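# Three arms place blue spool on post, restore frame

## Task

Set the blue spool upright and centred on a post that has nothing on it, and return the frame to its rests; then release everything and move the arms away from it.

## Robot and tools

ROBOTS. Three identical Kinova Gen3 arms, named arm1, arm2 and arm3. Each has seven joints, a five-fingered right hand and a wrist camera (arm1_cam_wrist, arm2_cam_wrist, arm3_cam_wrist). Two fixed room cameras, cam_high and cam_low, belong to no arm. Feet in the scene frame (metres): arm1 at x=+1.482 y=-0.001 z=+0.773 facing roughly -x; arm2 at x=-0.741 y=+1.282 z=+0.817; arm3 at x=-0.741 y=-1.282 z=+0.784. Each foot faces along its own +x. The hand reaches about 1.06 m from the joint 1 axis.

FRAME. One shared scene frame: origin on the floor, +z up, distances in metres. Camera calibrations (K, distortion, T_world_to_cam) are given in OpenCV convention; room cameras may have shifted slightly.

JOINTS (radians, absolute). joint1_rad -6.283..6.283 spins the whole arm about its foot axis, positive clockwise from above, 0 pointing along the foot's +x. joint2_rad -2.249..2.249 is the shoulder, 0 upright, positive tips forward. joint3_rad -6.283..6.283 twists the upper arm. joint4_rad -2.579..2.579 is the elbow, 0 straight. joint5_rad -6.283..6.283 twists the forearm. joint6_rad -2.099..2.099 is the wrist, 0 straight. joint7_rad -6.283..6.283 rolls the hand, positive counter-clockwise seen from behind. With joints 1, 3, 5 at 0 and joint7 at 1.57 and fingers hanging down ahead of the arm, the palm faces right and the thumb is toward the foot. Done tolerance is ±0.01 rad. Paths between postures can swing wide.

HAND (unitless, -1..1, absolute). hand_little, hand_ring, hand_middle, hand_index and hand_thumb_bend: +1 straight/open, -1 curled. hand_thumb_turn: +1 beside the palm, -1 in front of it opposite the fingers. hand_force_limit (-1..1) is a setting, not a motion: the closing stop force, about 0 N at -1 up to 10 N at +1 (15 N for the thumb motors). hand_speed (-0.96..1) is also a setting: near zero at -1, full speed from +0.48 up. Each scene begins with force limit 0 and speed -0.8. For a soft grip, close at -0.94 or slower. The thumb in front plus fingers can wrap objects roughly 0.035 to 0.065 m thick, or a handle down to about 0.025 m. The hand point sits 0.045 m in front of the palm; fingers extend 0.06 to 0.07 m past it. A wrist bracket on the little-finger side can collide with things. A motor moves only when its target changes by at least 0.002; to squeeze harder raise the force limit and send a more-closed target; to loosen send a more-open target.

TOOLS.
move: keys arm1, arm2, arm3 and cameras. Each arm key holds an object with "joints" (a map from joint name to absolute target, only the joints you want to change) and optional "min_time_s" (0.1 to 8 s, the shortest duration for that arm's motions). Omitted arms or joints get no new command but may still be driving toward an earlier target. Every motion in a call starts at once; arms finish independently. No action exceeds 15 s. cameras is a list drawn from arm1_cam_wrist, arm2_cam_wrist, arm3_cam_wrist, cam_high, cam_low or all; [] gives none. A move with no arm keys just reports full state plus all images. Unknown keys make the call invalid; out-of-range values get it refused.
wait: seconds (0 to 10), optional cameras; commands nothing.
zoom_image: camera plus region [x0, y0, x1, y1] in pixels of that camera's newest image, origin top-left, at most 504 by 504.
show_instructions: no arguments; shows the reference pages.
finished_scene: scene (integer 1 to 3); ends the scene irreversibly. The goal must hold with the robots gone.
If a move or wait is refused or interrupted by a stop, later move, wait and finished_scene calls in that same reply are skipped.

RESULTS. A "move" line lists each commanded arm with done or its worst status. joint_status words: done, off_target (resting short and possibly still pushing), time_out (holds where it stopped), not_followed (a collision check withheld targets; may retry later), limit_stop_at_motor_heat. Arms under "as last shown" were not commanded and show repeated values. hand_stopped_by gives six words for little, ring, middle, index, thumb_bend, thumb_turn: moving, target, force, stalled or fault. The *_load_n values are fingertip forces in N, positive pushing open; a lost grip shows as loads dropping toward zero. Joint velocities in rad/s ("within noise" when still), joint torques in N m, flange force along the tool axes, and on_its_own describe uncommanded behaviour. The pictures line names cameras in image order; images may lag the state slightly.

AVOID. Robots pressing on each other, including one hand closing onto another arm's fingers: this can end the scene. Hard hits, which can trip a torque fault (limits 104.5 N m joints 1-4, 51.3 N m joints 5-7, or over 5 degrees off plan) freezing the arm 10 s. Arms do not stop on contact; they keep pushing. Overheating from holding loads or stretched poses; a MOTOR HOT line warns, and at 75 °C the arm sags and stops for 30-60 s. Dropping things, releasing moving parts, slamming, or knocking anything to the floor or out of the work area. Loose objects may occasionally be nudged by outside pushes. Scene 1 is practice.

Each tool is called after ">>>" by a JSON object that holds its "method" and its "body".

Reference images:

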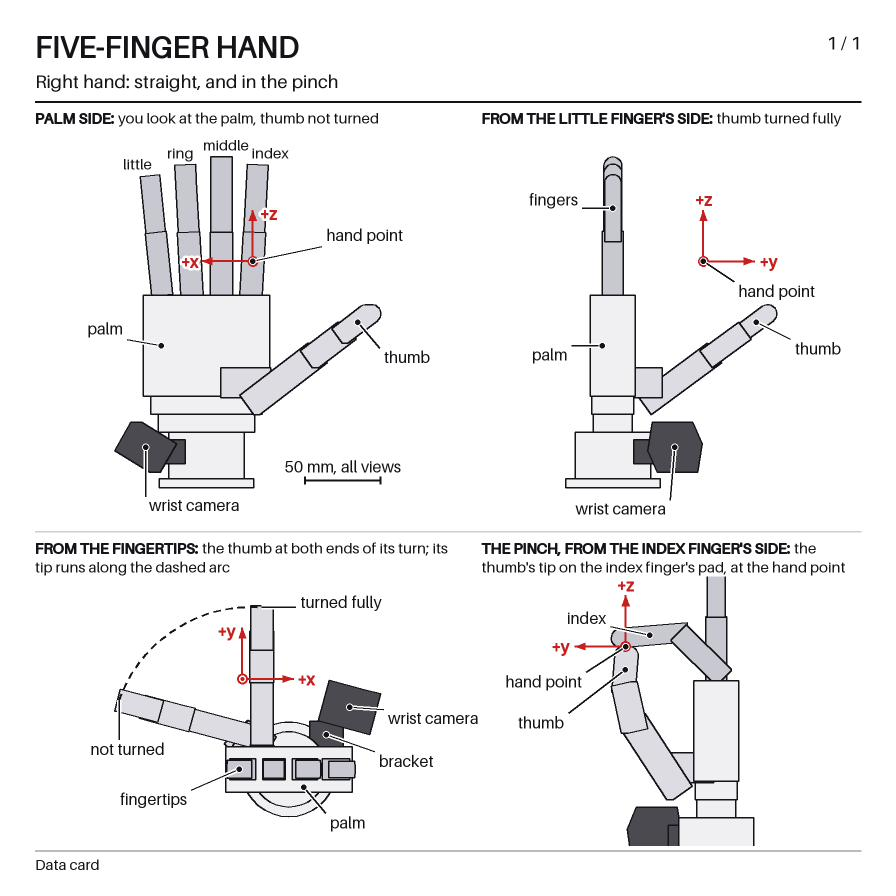

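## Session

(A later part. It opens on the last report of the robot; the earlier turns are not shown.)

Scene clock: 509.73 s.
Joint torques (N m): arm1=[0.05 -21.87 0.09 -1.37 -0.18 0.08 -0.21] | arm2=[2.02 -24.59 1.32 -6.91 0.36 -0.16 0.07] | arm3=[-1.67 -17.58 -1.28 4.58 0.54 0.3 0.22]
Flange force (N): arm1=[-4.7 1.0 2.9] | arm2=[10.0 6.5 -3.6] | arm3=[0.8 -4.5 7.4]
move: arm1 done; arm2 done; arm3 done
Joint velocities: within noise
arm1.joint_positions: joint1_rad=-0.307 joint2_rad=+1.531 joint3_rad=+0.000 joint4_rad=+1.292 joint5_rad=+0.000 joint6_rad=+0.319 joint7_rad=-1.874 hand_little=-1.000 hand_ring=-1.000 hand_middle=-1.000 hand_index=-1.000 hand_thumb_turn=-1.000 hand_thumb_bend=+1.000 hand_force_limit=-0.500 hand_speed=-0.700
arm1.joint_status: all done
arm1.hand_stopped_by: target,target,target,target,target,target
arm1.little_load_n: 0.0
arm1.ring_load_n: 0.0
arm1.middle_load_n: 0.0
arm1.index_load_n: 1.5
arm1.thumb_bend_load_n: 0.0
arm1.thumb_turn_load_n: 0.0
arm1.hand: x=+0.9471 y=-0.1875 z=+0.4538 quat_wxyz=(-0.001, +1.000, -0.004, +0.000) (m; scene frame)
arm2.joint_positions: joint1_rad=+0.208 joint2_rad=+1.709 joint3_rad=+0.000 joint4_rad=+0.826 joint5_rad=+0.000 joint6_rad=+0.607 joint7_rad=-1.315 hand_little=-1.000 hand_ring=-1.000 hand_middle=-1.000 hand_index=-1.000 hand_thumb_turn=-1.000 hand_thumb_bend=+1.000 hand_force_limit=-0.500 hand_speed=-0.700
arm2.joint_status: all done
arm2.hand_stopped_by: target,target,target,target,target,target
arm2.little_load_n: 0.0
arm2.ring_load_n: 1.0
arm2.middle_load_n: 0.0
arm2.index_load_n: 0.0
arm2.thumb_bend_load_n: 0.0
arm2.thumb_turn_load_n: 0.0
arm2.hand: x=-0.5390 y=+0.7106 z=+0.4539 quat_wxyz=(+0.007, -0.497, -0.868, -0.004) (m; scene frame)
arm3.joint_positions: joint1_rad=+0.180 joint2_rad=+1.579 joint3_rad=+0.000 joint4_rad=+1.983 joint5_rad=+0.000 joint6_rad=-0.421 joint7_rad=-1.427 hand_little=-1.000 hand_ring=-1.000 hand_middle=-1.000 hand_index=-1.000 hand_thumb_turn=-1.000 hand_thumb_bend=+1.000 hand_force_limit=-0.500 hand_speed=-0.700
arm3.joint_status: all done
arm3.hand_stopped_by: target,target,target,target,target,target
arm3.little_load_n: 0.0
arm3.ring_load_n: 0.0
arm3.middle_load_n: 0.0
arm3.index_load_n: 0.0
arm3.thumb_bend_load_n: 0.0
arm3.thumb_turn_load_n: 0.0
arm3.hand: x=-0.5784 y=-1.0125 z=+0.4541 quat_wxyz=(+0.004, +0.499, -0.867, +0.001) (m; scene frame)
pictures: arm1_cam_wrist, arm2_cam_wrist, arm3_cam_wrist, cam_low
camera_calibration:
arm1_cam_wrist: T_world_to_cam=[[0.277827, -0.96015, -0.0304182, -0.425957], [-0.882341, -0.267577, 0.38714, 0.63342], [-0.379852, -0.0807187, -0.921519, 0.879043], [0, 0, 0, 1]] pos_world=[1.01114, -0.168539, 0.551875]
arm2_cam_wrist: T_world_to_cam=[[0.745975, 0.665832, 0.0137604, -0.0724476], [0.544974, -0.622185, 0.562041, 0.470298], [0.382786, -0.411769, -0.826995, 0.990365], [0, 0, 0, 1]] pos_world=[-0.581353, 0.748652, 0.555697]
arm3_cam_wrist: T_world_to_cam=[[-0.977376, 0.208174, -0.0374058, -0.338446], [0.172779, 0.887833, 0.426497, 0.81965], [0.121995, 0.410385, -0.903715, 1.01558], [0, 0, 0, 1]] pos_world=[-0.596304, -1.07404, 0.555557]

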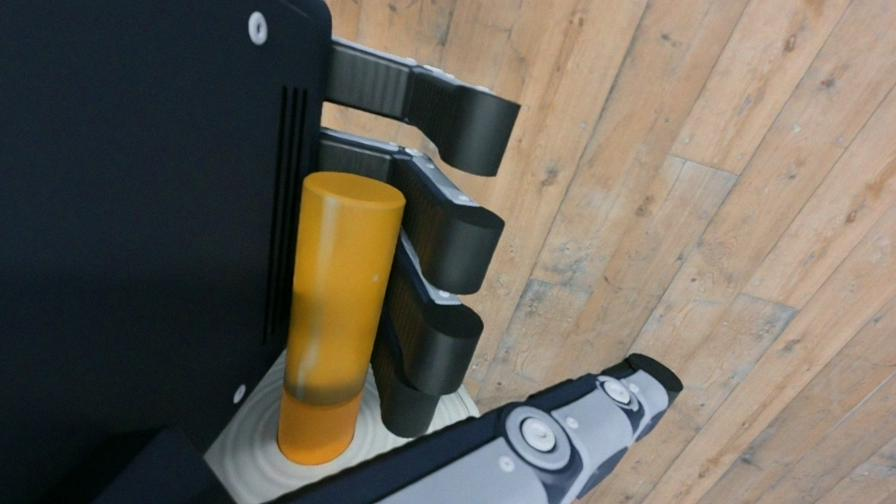

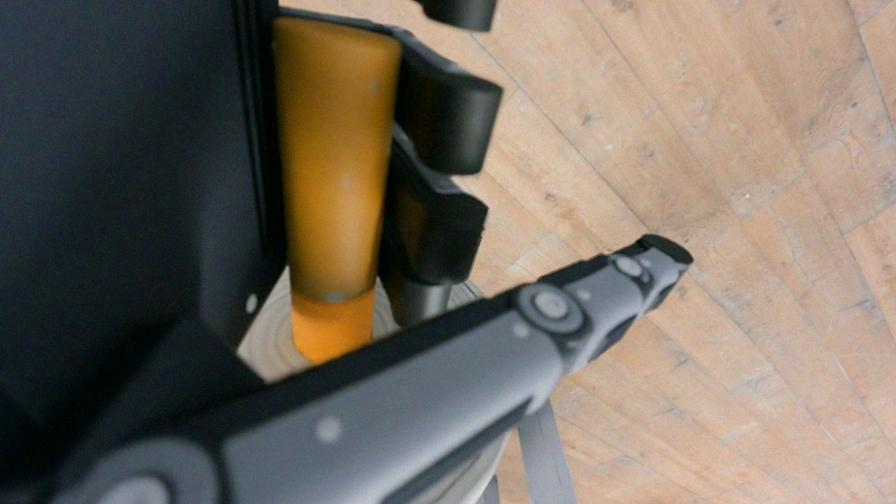

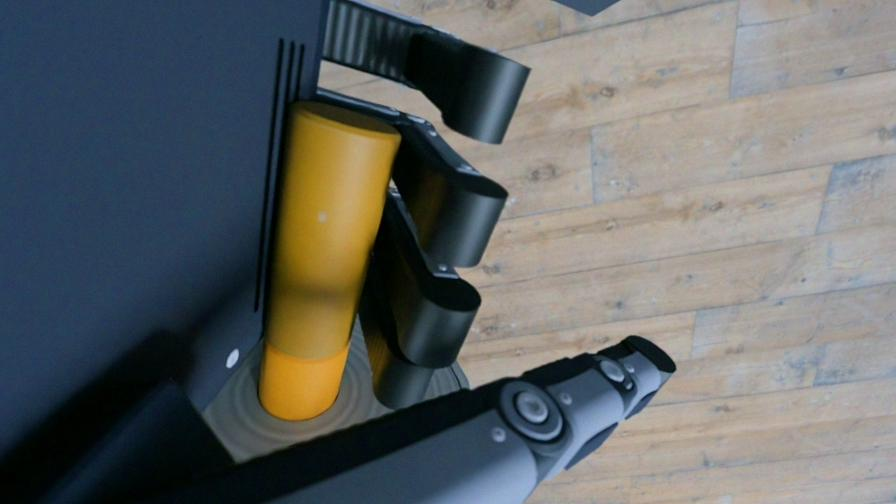

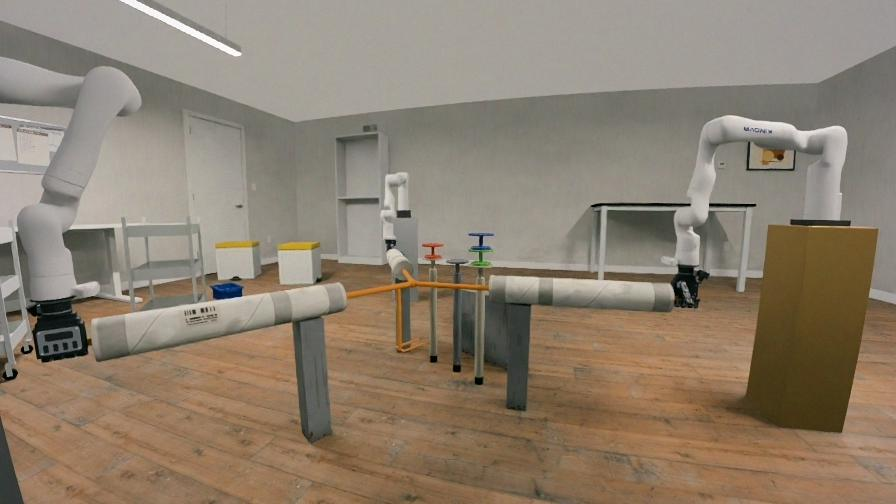

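>>> {"method": "move", "body": {"arm1": {"joints":{"joint1_rad":-0.3067,"joint2_rad":1.4607,"joint4_rad":1.3542,"joint6_rad":0.3267,"joint7_rad":-1.8739},"min_time_s":3}, "arm2": {"joints":{"joint1_rad":0.2080,"joint2_rad":1.6309,"joint4_rad":0.9186,"joint6_rad":0.5921,"joint7_rad":-1.3152},"min_time_s":3}, "arm3": {"joints":{"joint1_rad":0.1799,"joint2_rad":1.5071,"joint4_rad":2.0530,"joint6_rad":-0.4185,"joint7_rad":-1.4276},"min_time_s":3}, "cameras": ["all"]}}

Scene clock: 550.67 s.
Joint torques (N m): arm1=[-1.29 -21.85 -1.57 -0.2 -0.48 0.76 -0.25] | arm2=[2.99 -25.88 2.28 -6.83 0.64 0.08 0.11] | arm3=[-1.6 -19.2 -1.22 4.66 0.59 0.11 0.22]
Flange force (N): arm1=[-8.1 -0.9 5.3] | arm2=[7.9 7.7 0.3] | arm3=[1.7 -4.1 11.6]
move: arm1 done; arm2 done; arm3 done
Joint velocities: within noise
arm1.joint_positions: joint1_rad=-0.307 joint2_rad=+1.461 joint3_rad=+0.000 joint4_rad=+1.354 joint5_rad=+0.000 joint6_rad=+0.327 joint7_rad=-1.874 hand_little=-1.000 hand_ring=-1.000 hand_middle=-1.000 hand_index=-0.999 hand_thumb_turn=-1.000 hand_thumb_bend=+1.000 hand_force_limit=-0.500 hand_speed=-0.700
arm1.joint_status: all done
arm1.hand_stopped_by: target,target,target,target,target,target
arm1.little_load_n: 0.0
arm1.ring_load_n: 0.0
arm1.middle_load_n: 0.0
arm1.index_load_n: 2.5
arm1.thumb_bend_load_n: 0.0
arm1.thumb_turn_load_n: 0.0
arm1.hand: x=+0.9470 y=-0.1876 z=+0.4840 quat_wxyz=(-0.001, +1.000, -0.004, +0.000) (m; scene frame)
arm2.joint_positions: joint1_rad=+0.208 joint2_rad=+1.631 joint3_rad=+0.000 joint4_rad=+0.919 joint5_rad=+0.000 joint6_rad=+0.592 joint7_rad=-1.315 hand_little=-1.000 hand_ring=-1.000 hand_middle=-1.000 hand_index=-1.000 hand_thumb_turn=-1.000 hand_thumb_bend=+1.000 hand_force_limit=-0.500 hand_speed=-0.700
arm2.joint_status: all done
arm2.hand_stopped_by: target,target,target,target,target,target
arm2.little_load_n: 0.0
arm2.ring_load_n: 2.0
arm2.middle_load_n: 0.0
arm2.index_load_n: 0.0
arm2.thumb_bend_load_n: 0.0
arm2.thumb_turn_load_n: 0.0
arm2.hand: x=-0.5389 y=+0.7106 z=+0.4840 quat_wxyz=(+0.007, -0.497, -0.868, -0.004) (m; scene frame)
arm3.joint_positions: joint1_rad=+0.180 joint2_rad=+1.507 joint3_rad=+0.000 joint4_rad=+2.053 joint5_rad=+0.000 joint6_rad=-0.418 joint7_rad=-1.428 hand_little=-1.000 hand_ring=-1.000 hand_middle=-1.000 hand_index=-1.000 hand_thumb_turn=-1.000 hand_thumb_bend=+1.000 hand_force_limit=-0.500 hand_speed=-0.700
arm3.joint_status: all done
arm3.hand_stopped_by: target,target,target,target,target,target
arm3.little_load_n: 0.5
arm3.ring_load_n: 1.0
arm3.middle_load_n: 0.0
arm3.index_load_n: 0.0
arm3.thumb_bend_load_n: 0.0
arm3.thumb_turn_load_n: 0.0
arm3.hand: x=-0.5784 y=-1.0125 z=+0.4840 quat_wxyz=(+0.004, +0.499, -0.867, +0.001) (m; scene frame)
pictures: arm1_cam_wrist, arm2_cam_wrist, arm3_cam_wrist, cam_high, cam_low
camera_calibration:
arm1_cam_wrist: T_world_to_cam=[[0.277817, -0.960151, -0.0304438, -0.425083], [-0.882307, -0.267571, 0.387222, 0.621533], [-0.379937, -0.0807161, -0.921484, 0.906893], [0, 0, 0, 1]] pos_world=[1.01104, -0.168639, 0.582075]
arm2_cam_wrist: T_world_to_cam=[[0.745909, 0.665905, 0.0137843, -0.0730436], [0.544982, -0.622094, 0.562133, 0.453209], [0.382902, -0.411788, -0.826932, 1.01526], [0, 0, 0, 1]] pos_world=[-0.581254, 0.748652, 0.585797]
arm3_cam_wrist: T_world_to_cam=[[-0.977393, 0.208111, -0.0373284, -0.337453], [0.172756, 0.887846, 0.42648, 0.806949], [0.121897, 0.41039, -0.903726, 1.04246], [0, 0, 0, 1]] pos_world=[-0.596303, -1.07404, 0.585358]

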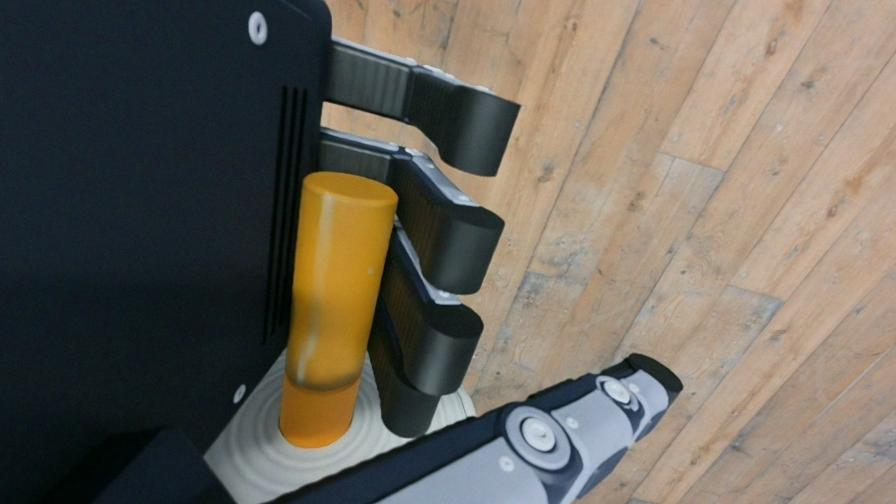

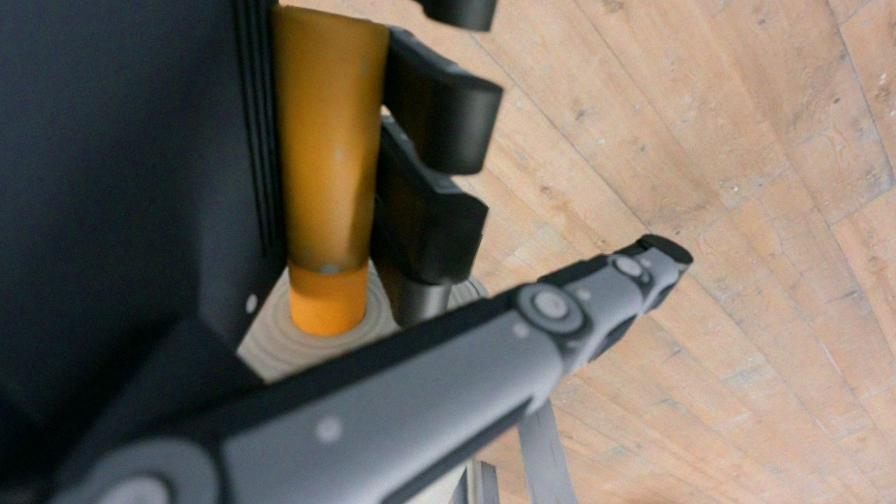

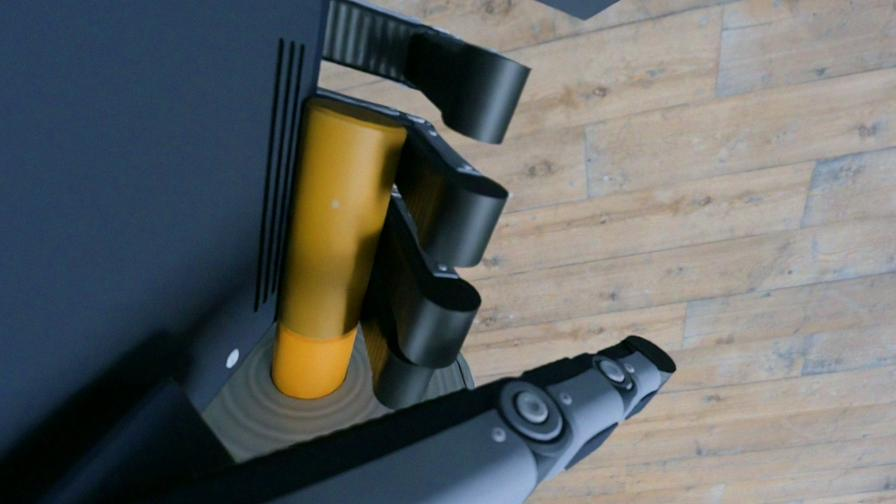

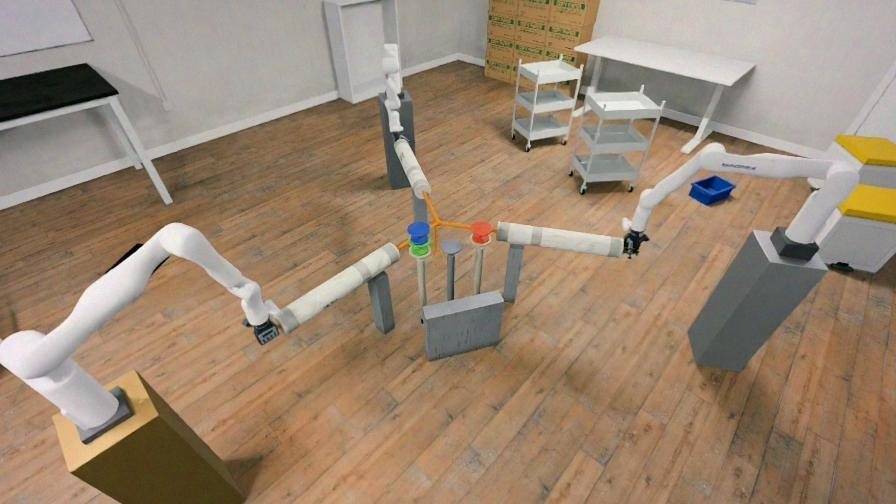

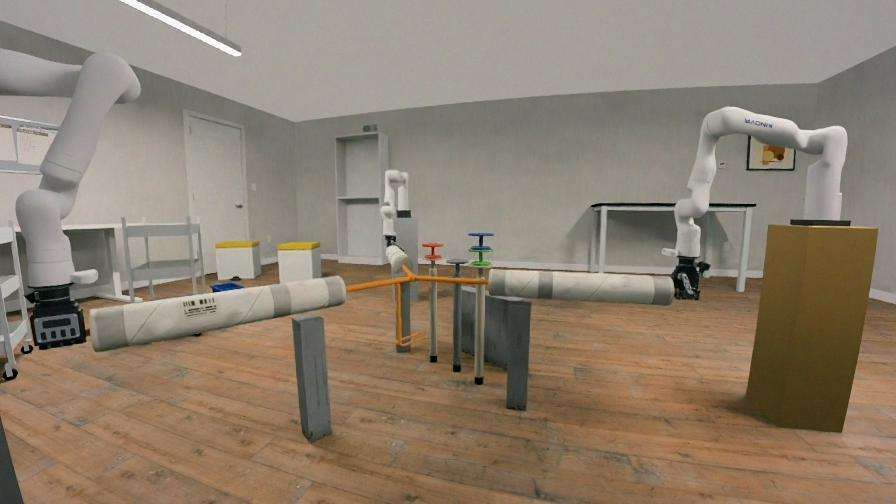

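>>> {"method": "move", "body": {"arm1": {"joints":{"joint1_rad":-0.3067,"joint2_rad":1.2358,"joint4_rad":1.5082,"joint6_rad":0.3976,"joint7_rad":-1.8739},"min_time_s":2.5}, "arm2": {"joints":{"joint1_rad":0.2087,"joint2_rad":1.3987,"joint4_rad":1.1358,"joint6_rad":0.6071,"joint7_rad":-1.3145},"min_time_s":2.5}, "arm3": {"joints":{"joint1_rad":0.1797,"joint2_rad":1.2437,"joint4_rad":2.2456,"joint6_rad":-0.3477,"joint7_rad":-1.4278},"min_time_s":2.5}, "cameras": ["cam_high"]}}

>>> {"method": "move", "body": {"arm1": {"joints":{"joint1_rad":-0.3067,"joint2_rad":1.0227,"joint4_rad":1.5850,"joint6_rad":0.5339,"joint7_rad":-1.8739},"min_time_s":2.5}, "arm2": {"joints":{"joint1_rad":0.2093,"joint2_rad":1.1929,"joint4_rad":1.2538,"joint6_rad":0.6949,"joint7_rad":-1.3139},"min_time_s":2.5}, "arm3": {"joints":{"joint1_rad":0.1793,"joint2_rad":0.9335,"joint4_rad":2.3602,"joint6_rad":-0.1521,"joint7_rad":-1.4282},"min_time_s":2.5}, "cameras": ["all"]}}

Scene clock: 562.20 s.
Joint torques (N m): arm1=[-1.89 -20.89 -2.25 0.47 -0.65 1.42 -0.25] | arm2=[3.32 -23.44 2.77 -4.13 0.81 1.67 0.25] | arm3=[-1.03 -17.09 -0.08 6.16 0.38 1.22 0.31]
Flange force (N): arm1=[-10.6 -1.4 4.7] | arm2=[1.8 6.6 2.6] | arm3=[-2.4 -2.8 12.0]
move: arm1 done; arm2 done; arm3 done
Joint velocities: within noise
arm1.joint_positions: joint1_rad=-0.307 joint2_rad=+1.236 joint3_rad=+0.000 joint4_rad=+1.508 joint5_rad=+0.000 joint6_rad=+0.398 joint7_rad=-1.874 hand_little=-1.000 hand_ring=-1.000 hand_middle=-1.000 hand_index=-0.999 hand_thumb_turn=-1.000 hand_thumb_bend=+1.000 hand_force_limit=-0.500 hand_speed=-0.700
arm1.joint_status: all done
arm1.hand_stopped_by: target,target,target,target,target,target
arm1.little_load_n: 0.0
arm1.ring_load_n: 0.0
arm1.middle_load_n: 0.0
arm1.index_load_n: 3.0
arm1.thumb_bend_load_n: 0.0
arm1.thumb_turn_load_n: 0.0
arm1.hand: x=+0.9469 y=-0.1877 z=+0.5840 quat_wxyz=(-0.001, +1.000, -0.004, +0.000) (m; scene frame)
arm2.joint_positions: joint1_rad=+0.209 joint2_rad=+1.399 joint3_rad=+0.000 joint4_rad=+1.136 joint5_rad=+0.000 joint6_rad=+0.607 joint7_rad=-1.315 hand_little=-1.000 hand_ring=-1.000 hand_middle=-1.000 hand_index=-1.000 hand_thumb_turn=-1.000 hand_thumb_bend=+1.000 hand_force_limit=-0.500 hand_speed=-0.700
arm2.joint_status: all done
arm2.hand_stopped_by: target,target,target,target,target,target
arm2.little_load_n: 0.0
arm2.ring_load_n: 1.5
arm2.middle_load_n: 0.0
arm2.index_load_n: 0.0
arm2.thumb_bend_load_n: 0.0
arm2.thumb_turn_load_n: 0.0
arm2.hand: x=-0.5388 y=+0.7106 z=+0.5840 quat_wxyz=(+0.007, -0.497, -0.868, -0.004) (m; scene frame)
arm3.joint_positions: joint1_rad=+0.180 joint2_rad=+1.244 joint3_rad=+0.000 joint4_rad=+2.246 joint5_rad=+0.000 joint6_rad=-0.348 joint7_rad=-1.428 hand_little=-1.000 hand_ring=-1.000 hand_middle=-1.000 hand_index=-1.000 hand_thumb_turn=-1.000 hand_thumb_bend=+1.000 hand_force_limit=-0.500 hand_speed=-0.700
arm3.joint_status: all done
arm3.hand_stopped_by: target,target,target,target,target,target
arm3.little_load_n: 0.0
arm3.ring_load_n: 1.0
arm3.middle_load_n: 0.0
arm3.index_load_n: 0.5
arm3.thumb_bend_load_n: 0.0
arm3.thumb_turn_load_n: 0.0
arm3.hand: x=-0.5784 y=-1.0126 z=+0.5841 quat_wxyz=(+0.004, +0.499, -0.867, +0.001) (m; scene frame)
pictures: cam_high

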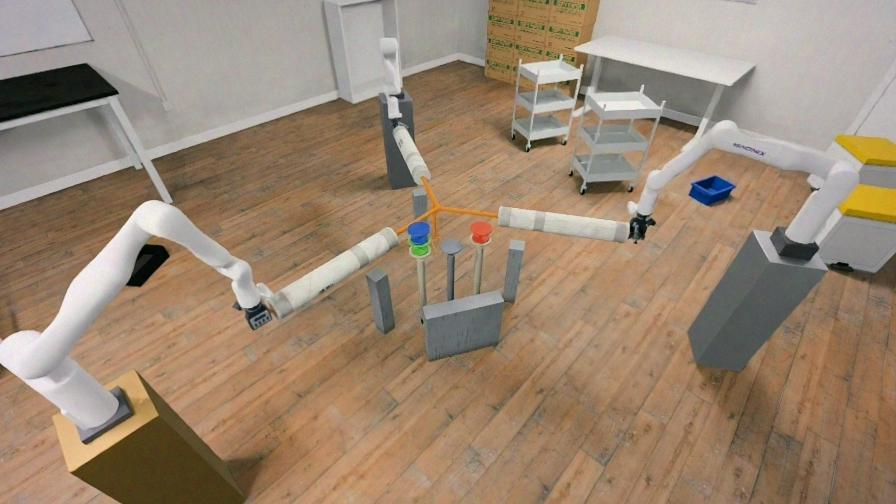

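Scene clock: 565.00 s.
Joint torques (N m): arm1=[-1.83 -20.29 -2.2 -0.03 -0.74 1.8 -0.22] | arm2=[3.75 -23.74 3 -5.41 1 1.41 0.22] | arm3=[-1.36 -16.22 -0.68 4.63 0.43 1.27 0.28]
Flange force (N): arm1=[-11.9 -0.9 4.1] | arm2=[2.4 7.5 3.8] | arm3=[-4.1 -4.5 12.6]
move: arm1 done; arm2 done; arm3 done
Joint velocities: within noise
arm1.joint_positions: joint1_rad=-0.307 joint2_rad=+1.023 joint3_rad=+0.000 joint4_rad=+1.585 joint5_rad=+0.000 joint6_rad=+0.534 joint7_rad=-1.874 hand_little=-1.000 hand_ring=-1.000 hand_middle=-1.000 hand_index=-0.999 hand_thumb_turn=-1.000 hand_thumb_bend=+1.000 hand_force_limit=-0.500 hand_speed=-0.700
arm1.joint_status: all done
arm1.hand_stopped_by: target,target,target,target,target,target
arm1.little_load_n: 0.0
arm1.ring_load_n: 0.5
arm1.middle_load_n: 0.0
arm1.index_load_n: 3.5
arm1.thumb_bend_load_n: 0.0
arm1.thumb_turn_load_n: 0.0
arm1.hand: x=+0.9469 y=-0.1879 z=+0.6841 quat_wxyz=(-0.001, +1.000, -0.004, +0.000) (m; scene frame)
arm2.joint_positions: joint1_rad=+0.209 joint2_rad=+1.193 joint3_rad=+0.000 joint4_rad=+1.254 joint5_rad=+0.000 joint6_rad=+0.695 joint7_rad=-1.314 hand_little=-1.000 hand_ring=-1.000 hand_middle=-1.000 hand_index=-1.000 hand_thumb_turn=-1.000 hand_thumb_bend=+1.000 hand_force_limit=-0.500 hand_speed=-0.700
arm2.joint_status: all done
arm2.hand_stopped_by: target,target,target,target,target,target
arm2.little_load_n: 0.0
arm2.ring_load_n: 2.0
arm2.middle_load_n: 0.0
arm2.index_load_n: 0.0
arm2.thumb_bend_load_n: 0.0
arm2.thumb_turn_load_n: 0.0
arm2.hand: x=-0.5387 y=+0.7106 z=+0.6840 quat_wxyz=(+0.007, -0.497, -0.868, -0.004) (m; scene frame)
arm3.joint_positions: joint1_rad=+0.179 joint2_rad=+0.933 joint3_rad=+0.000 joint4_rad=+2.360 joint5_rad=+0.000 joint6_rad=-0.152 joint7_rad=-1.428 hand_little=-1.000 hand_ring=-1.000 hand_middle=-1.000 hand_index=-1.000 hand_thumb_turn=-1.000 hand_thumb_bend=+1.000 hand_force_limit=-0.500 hand_speed=-0.700
arm3.joint_status: all done
arm3.hand_stopped_by: target,target,target,target,target,target
arm3.little_load_n: 0.0
arm3.ring_load_n: 1.0
arm3.middle_load_n: 0.0
arm3.index_load_n: 0.0
arm3.thumb_bend_load_n: 0.0
arm3.thumb_turn_load_n: 0.0
arm3.hand: x=-0.5785 y=-1.0126 z=+0.6841 quat_wxyz=(+0.004, +0.499, -0.867, +0.001) (m; scene frame)
pictures: arm1_cam_wrist, arm2_cam_wrist, arm3_cam_wrist, cam_high, cam_low
camera_calibration:
arm1_cam_wrist: T_world_to_cam=[[0.277696, -0.960185, -0.0304955, -0.419122], [-0.882343, -0.267481, 0.387201, 0.544038], [-0.379942, -0.0806165, -0.921491, 1.09128], [0, 0, 0, 1]] pos_world=[1.01104, -0.168939, 0.782175]
arm2_cam_wrist: T_world_to_cam=[[0.745873, 0.665946, 0.0137467, -0.0759717], [0.545032, -0.62205, 0.562133, 0.340669], [0.382902, -0.411788, -0.826932, 1.18057], [0, 0, 0, 1]] pos_world=[-0.581054, 0.748652, 0.785797]
arm3_cam_wrist: T_world_to_cam=[[-0.977376, 0.208174, -0.0374058, -0.329903], [0.172779, 0.887833, 0.426497, 0.721793], [0.121995, 0.410385, -0.903715, 1.22344], [0, 0, 0, 1]] pos_world=[-0.596404, -1.07424, 0.785457]

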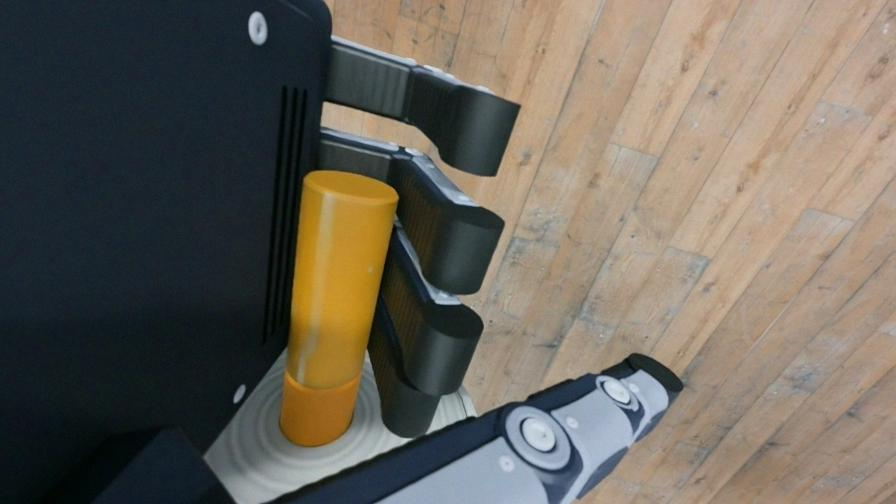

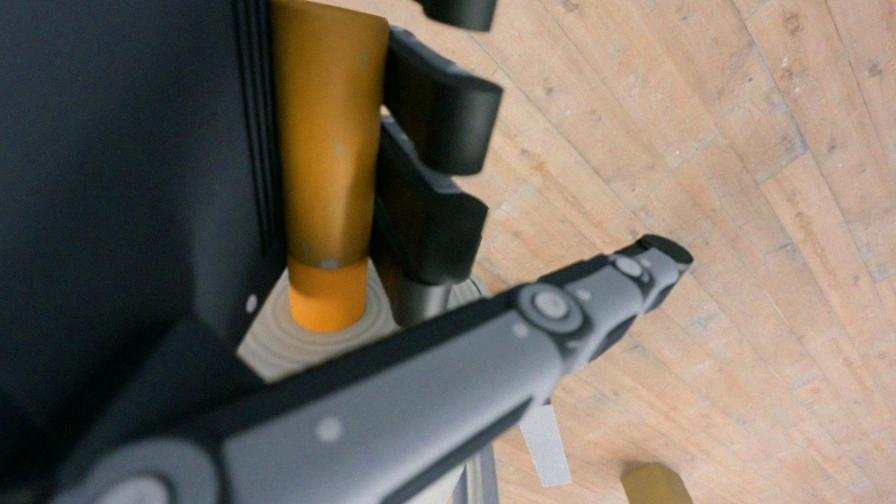

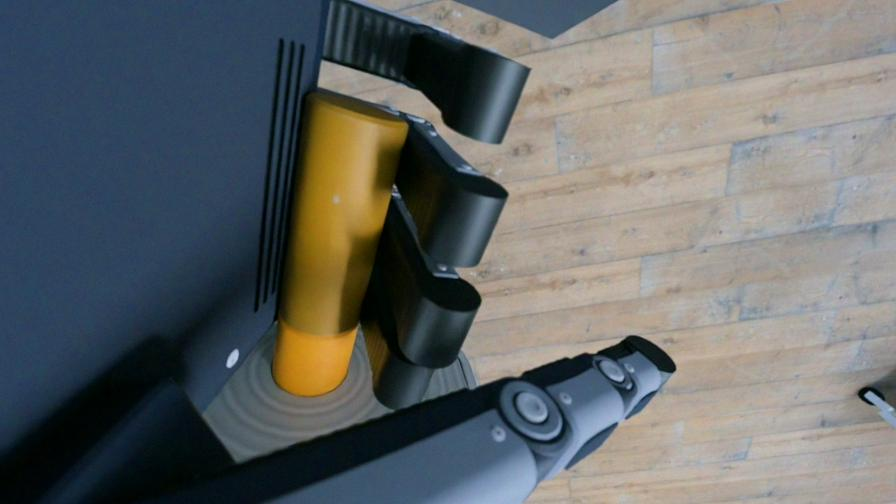

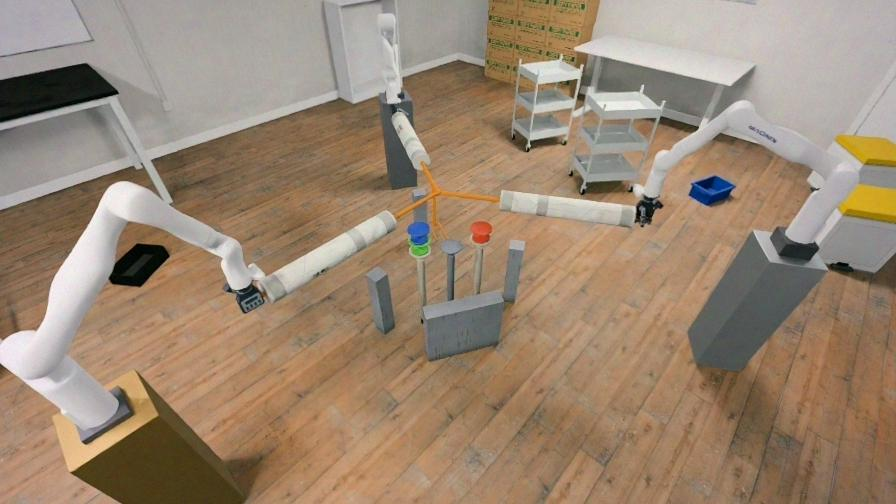

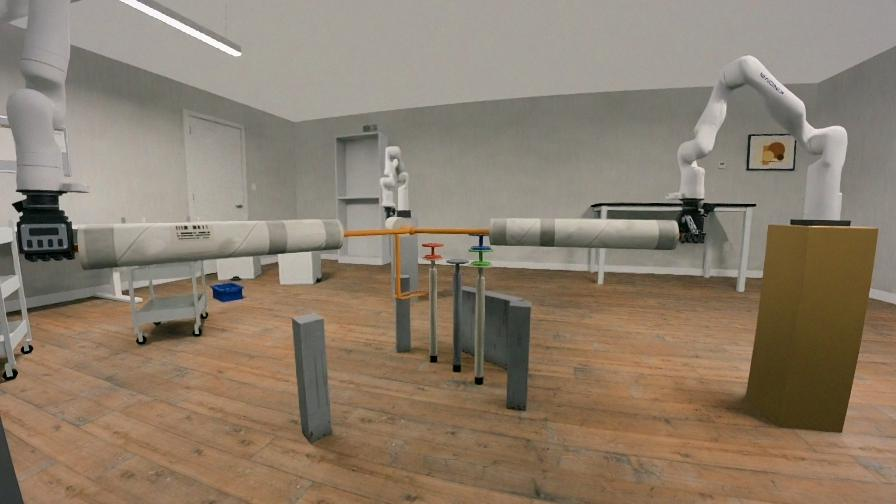

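>>> {"method": "move", "body": {"arm1": {"joints":{"joint1_rad":-0.3067,"joint2_rad":0.8304,"joint4_rad":1.5857,"joint6_rad":0.7255,"joint7_rad":-1.8739},"min_time_s":2.5}, "arm2": {"joints":{"joint1_rad":0.2100,"joint2_rad":1.0110,"joint4_rad":1.2898,"joint6_rad":0.8408,"joint7_rad":-1.3132},"min_time_s":2.5}, "arm3": {"joints":{"joint1_rad":0.1790,"joint2_rad":0.5921,"joint4_rad":2.3743,"joint6_rad":0.1752,"joint7_rad":-1.4285},"min_time_s":2.5}}}

>>> {"method": "move", "body": {"arm1": {"joints":{"joint1_rad":-0.3067,"joint2_rad":0.6455,"joint4_rad":1.4873,"joint6_rad":1.0088,"joint7_rad":-1.8739},"min_time_s":3}, "arm2": {"joints":{"joint1_rad":0.2106,"joint2_rad":0.8352,"joint4_rad":1.2278,"joint6_rad":1.0786,"joint7_rad":-1.3126},"min_time_s":3}, "arm3": {"joints":{"joint1_rad":0.1786,"joint2_rad":0.2341,"joint4_rad":2.2543,"joint6_rad":0.6532,"joint7_rad":-1.4289},"min_time_s":3}, "cameras": ["all"]}}

>>> {"method": "zoom_image", "body": {"camera": "cam_high", "region": [390, 130, 510, 270]}}

>>> {"method": "zoom_image", "body": {"camera": "cam_low", "region": [380, 160, 520, 290]}}

Scene clock: 576.27 s.
Joint torques (N m): arm1=[-1.96 -20.03 -2.24 -1.71 -0.92 1.85 -0.22] | arm2=[3.83 -23.42 3.03 -6.41 1.16 1.48 0.24] | arm3=[-1.27 -14.6 -0.6 1.64 0.26 1.29 0.31]
Flange force (N): arm1=[-11.9 -1.1 3.4] | arm2=[1.9 7.6 5.2] | arm3=[-6.9 -5.1 12.0]
move: arm1 done; arm2 done; arm3 done
Joint velocities: within noise
arm1.joint_positions: joint1_rad=-0.307 joint2_rad=+0.830 joint3_rad=+0.000 joint4_rad=+1.586 joint5_rad=+0.000 joint6_rad=+0.725 joint7_rad=-1.874 hand_little=-1.000 hand_ring=-1.000 hand_middle=-1.000 hand_index=-0.999 hand_thumb_turn=-1.000 hand_thumb_bend=+1.000 hand_force_limit=-0.500 hand_speed=-0.700
arm1.joint_status: all done
arm1.hand_stopped_by: target,target,target,target,target,target
arm1.little_load_n: 0.0
arm1.ring_load_n: 0.0
arm1.middle_load_n: 0.5
arm1.index_load_n: 3.5
arm1.thumb_bend_load_n: 0.0
arm1.thumb_turn_load_n: 0.0
arm1.hand: x=+0.9469 y=-0.1882 z=+0.7841 quat_wxyz=(-0.001, +1.000, -0.004, +0.000) (m; scene frame)
arm2.joint_positions: joint1_rad=+0.210 joint2_rad=+1.011 joint3_rad=+0.000 joint4_rad=+1.290 joint5_rad=+0.000 joint6_rad=+0.841 joint7_rad=-1.313 hand_little=-1.000 hand_ring=-1.000 hand_middle=-1.000 hand_index=-1.000 hand_thumb_turn=-1.000 hand_thumb_bend=+1.000 hand_force_limit=-0.500 hand_speed=-0.700
arm2.joint_status: all done
arm2.hand_stopped_by: target,target,target,target,target,target
arm2.little_load_n: 0.0
arm2.ring_load_n: 1.5
arm2.middle_load_n: 0.0
arm2.index_load_n: 0.0
arm2.thumb_bend_load_n: -0.5
arm2.thumb_turn_load_n: 0.0
arm2.hand: x=-0.5386 y=+0.7107 z=+0.7840 quat_wxyz=(+0.007, -0.497, -0.868, -0.004) (m; scene frame)
arm3.joint_positions: joint1_rad=+0.179 joint2_rad=+0.592 joint3_rad=+0.000 joint4_rad=+2.374 joint5_rad=+0.000 joint6_rad=+0.175 joint7_rad=-1.428 hand_little=-1.000 hand_ring=-1.000 hand_middle=-1.000 hand_index=-1.000 hand_thumb_turn=-1.000 hand_thumb_bend=+1.000 hand_force_limit=-0.500 hand_speed=-0.700
arm3.joint_status: all done
arm3.hand_stopped_by: target,target,target,target,target,target
arm3.little_load_n: 0.0
arm3.ring_load_n: 1.0
arm3.middle_load_n: 0.0
arm3.index_load_n: 0.0
arm3.thumb_bend_load_n: 0.0
arm3.thumb_turn_load_n: 0.0
arm3.hand: x=-0.5786 y=-1.0128 z=+0.7840 quat_wxyz=(+0.004, +0.499, -0.867, +0.001) (m; scene frame)
pictures: none

Scene clock: 579.57 s.
Joint torques (N m): arm1=[-2.43 -19.54 -2.64 -3 -1.4 2.5 -0.28] | arm2=[4.67 -22.98 3.57 -7.6 1.69 1.74 0.28] | arm3=[-1.41 -12.31 -0.83 -2.28 -0.03 1.39 0.29]
Flange force (N): arm1=[-14.1 -1.7 2.7] | arm2=[0.7 8.7 6.9] | arm3=[-10.5 -6.1 8.5]
move: arm1 done; arm2 done; arm3 done
Joint velocities: within noise
arm1.joint_positions: joint1_rad=-0.307 joint2_rad=+0.645 joint3_rad=+0.000 joint4_rad=+1.487 joint5_rad=+0.000 joint6_rad=+1.009 joint7_rad=-1.874 hand_little=-1.000 hand_ring=-1.000 hand_middle=-1.000 hand_index=-0.999 hand_thumb_turn=-1.000 hand_thumb_bend=+1.000 hand_force_limit=-0.500 hand_speed=-0.700
arm1.joint_status: all done
arm1.hand_stopped_by: target,target,target,target,target,target
arm1.little_load_n: 0.0
arm1.ring_load_n: 0.0
arm1.middle_load_n: 0.0
arm1.index_load_n: 4.0
arm1.thumb_bend_load_n: 0.0
arm1.thumb_turn_load_n: 0.0
arm1.hand: x=+0.9469 y=-0.1884 z=+0.9041 quat_wxyz=(-0.001, +1.000, -0.004, +0.000) (m; scene frame)
arm2.joint_positions: joint1_rad=+0.211 joint2_rad=+0.835 joint3_rad=+0.000 joint4_rad=+1.228 joint5_rad=+0.000 joint6_rad=+1.079 joint7_rad=-1.313 hand_little=-1.000 hand_ring=-1.000 hand_middle=-1.000 hand_index=-1.000 hand_thumb_turn=-1.000 hand_thumb_bend=+1.000 hand_force_limit=-0.500 hand_speed=-0.700
arm2.joint_status: all done
arm2.hand_stopped_by: target,target,target,target,target,target
arm2.little_load_n: 0.0
arm2.ring_load_n: 2.0
arm2.middle_load_n: 0.5
arm2.index_load_n: 0.0
arm2.thumb_bend_load_n: 0.0
arm2.thumb_turn_load_n: 0.0
arm2.hand: x=-0.5384 y=+0.7107 z=+0.9040 quat_wxyz=(+0.007, -0.497, -0.868, -0.004) (m; scene frame)
arm3.joint_positions: joint1_rad=+0.179 joint2_rad=+0.234 joint3_rad=+0.000 joint4_rad=+2.254 joint5_rad=+0.000 joint6_rad=+0.653 joint7_rad=-1.429 hand_little=-1.000 hand_ring=-1.000 hand_middle=-1.000 hand_index=-1.000 hand_thumb_turn=-1.000 hand_thumb_bend=+1.000 hand_force_limit=-0.500 hand_speed=-0.700
arm3.joint_status: all done
arm3.hand_stopped_by: target,target,target,target,target,target
arm3.little_load_n: 0.5
arm3.ring_load_n: 1.0
arm3.middle_load_n: 0.0
arm3.index_load_n: 0.0
arm3.thumb_bend_load_n: -0.5
arm3.thumb_turn_load_n: 0.0
arm3.hand: x=-0.5786 y=-1.0129 z=+0.9041 quat_wxyz=(+0.004, +0.499, -0.867, +0.001) (m; scene frame)
pictures: arm1_cam_wrist, arm2_cam_wrist, arm3_cam_wrist, cam_high, cam_low
camera_calibration:
arm1_cam_wrist: T_world_to_cam=[[0.277692, -0.960186, -0.0304941, -0.412891], [-0.882344, -0.267477, 0.387201, 0.458722], [-0.379942, -0.0806165, -0.921491, 1.29397], [0, 0, 0, 1]] pos_world=[1.01104, -0.169439, 1.00218]
arm2_cam_wrist: T_world_to_cam=[[0.74595, 0.665859, 0.0138267, -0.0791903], [0.544926, -0.622144, 0.562132, 0.216846], [0.382903, -0.411788, -0.826932, 1.36238], [0, 0, 0, 1]] pos_world=[-0.580754, 0.748652, 1.0058]
arm3_cam_wrist: T_world_to_cam=[[-0.977393, 0.208111, -0.0373284, -0.321884], [0.172756, 0.887846, 0.42648, 0.628175], [0.121897, 0.41039, -0.903726, 1.42231], [0, 0, 0, 1]] pos_world=[-0.596503, -1.07444, 1.00546]

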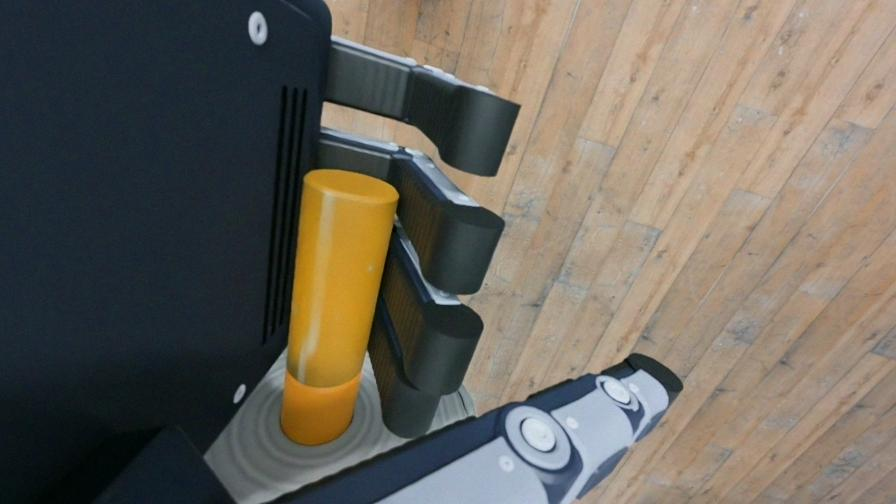

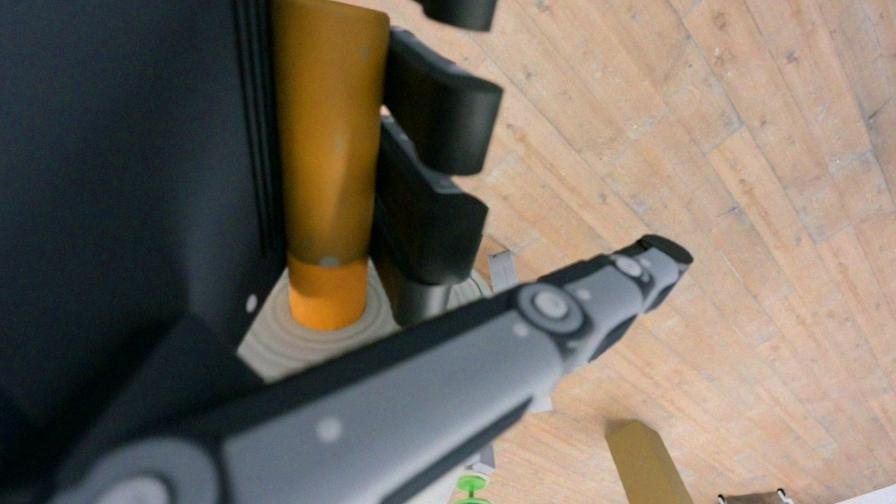

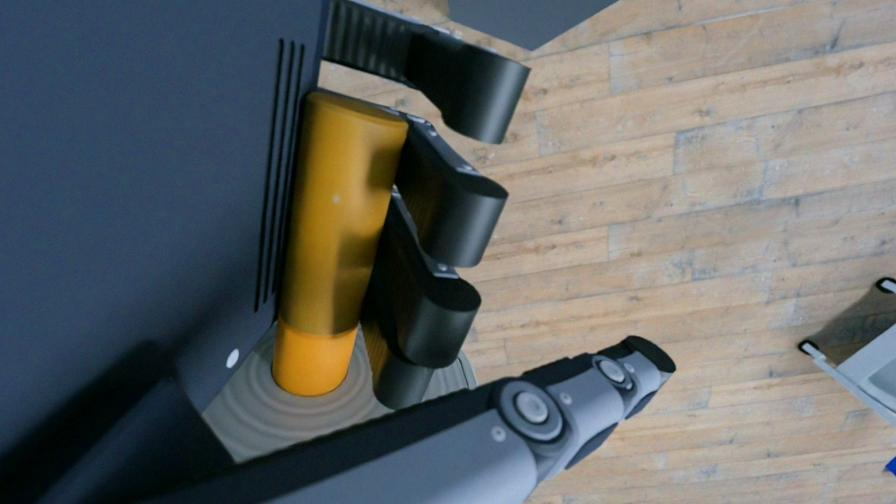

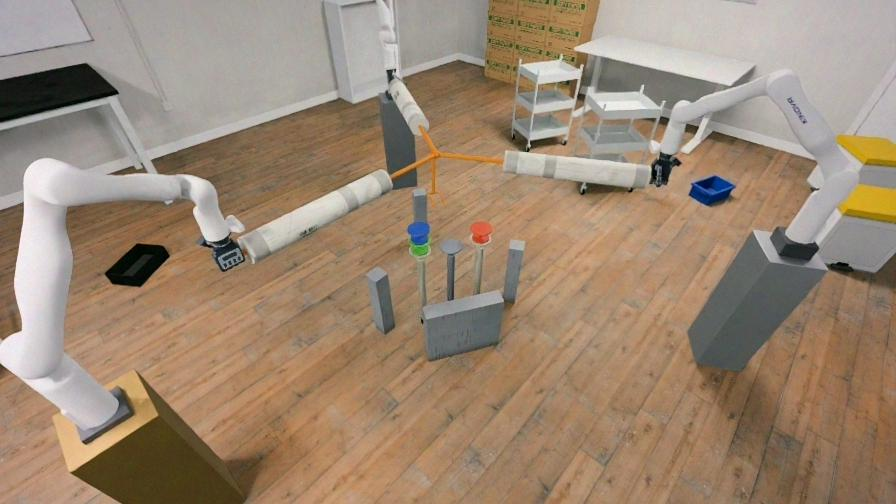

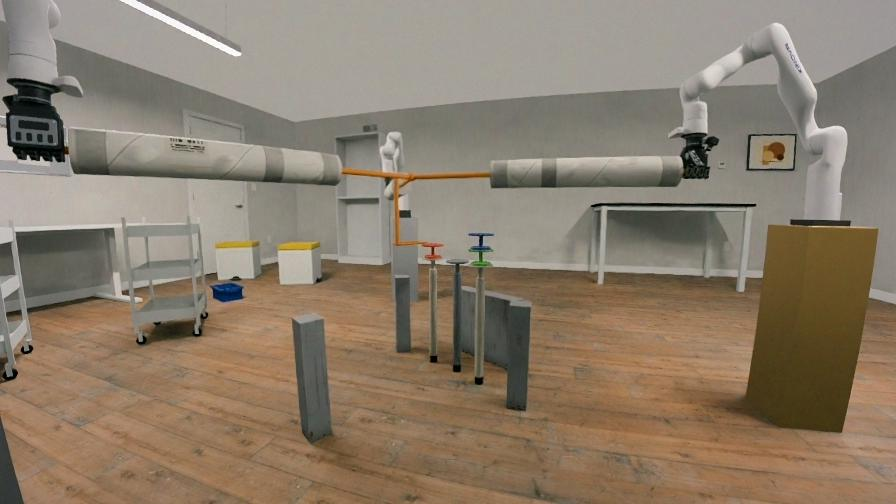

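Scaled by 3.600.

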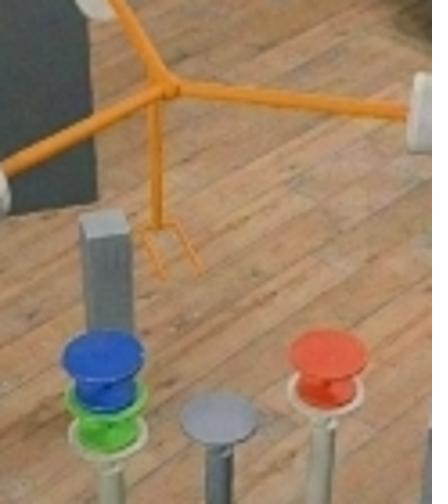

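Scaled by 3.600.

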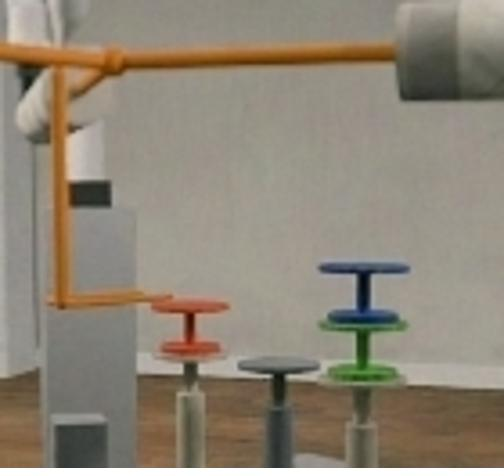

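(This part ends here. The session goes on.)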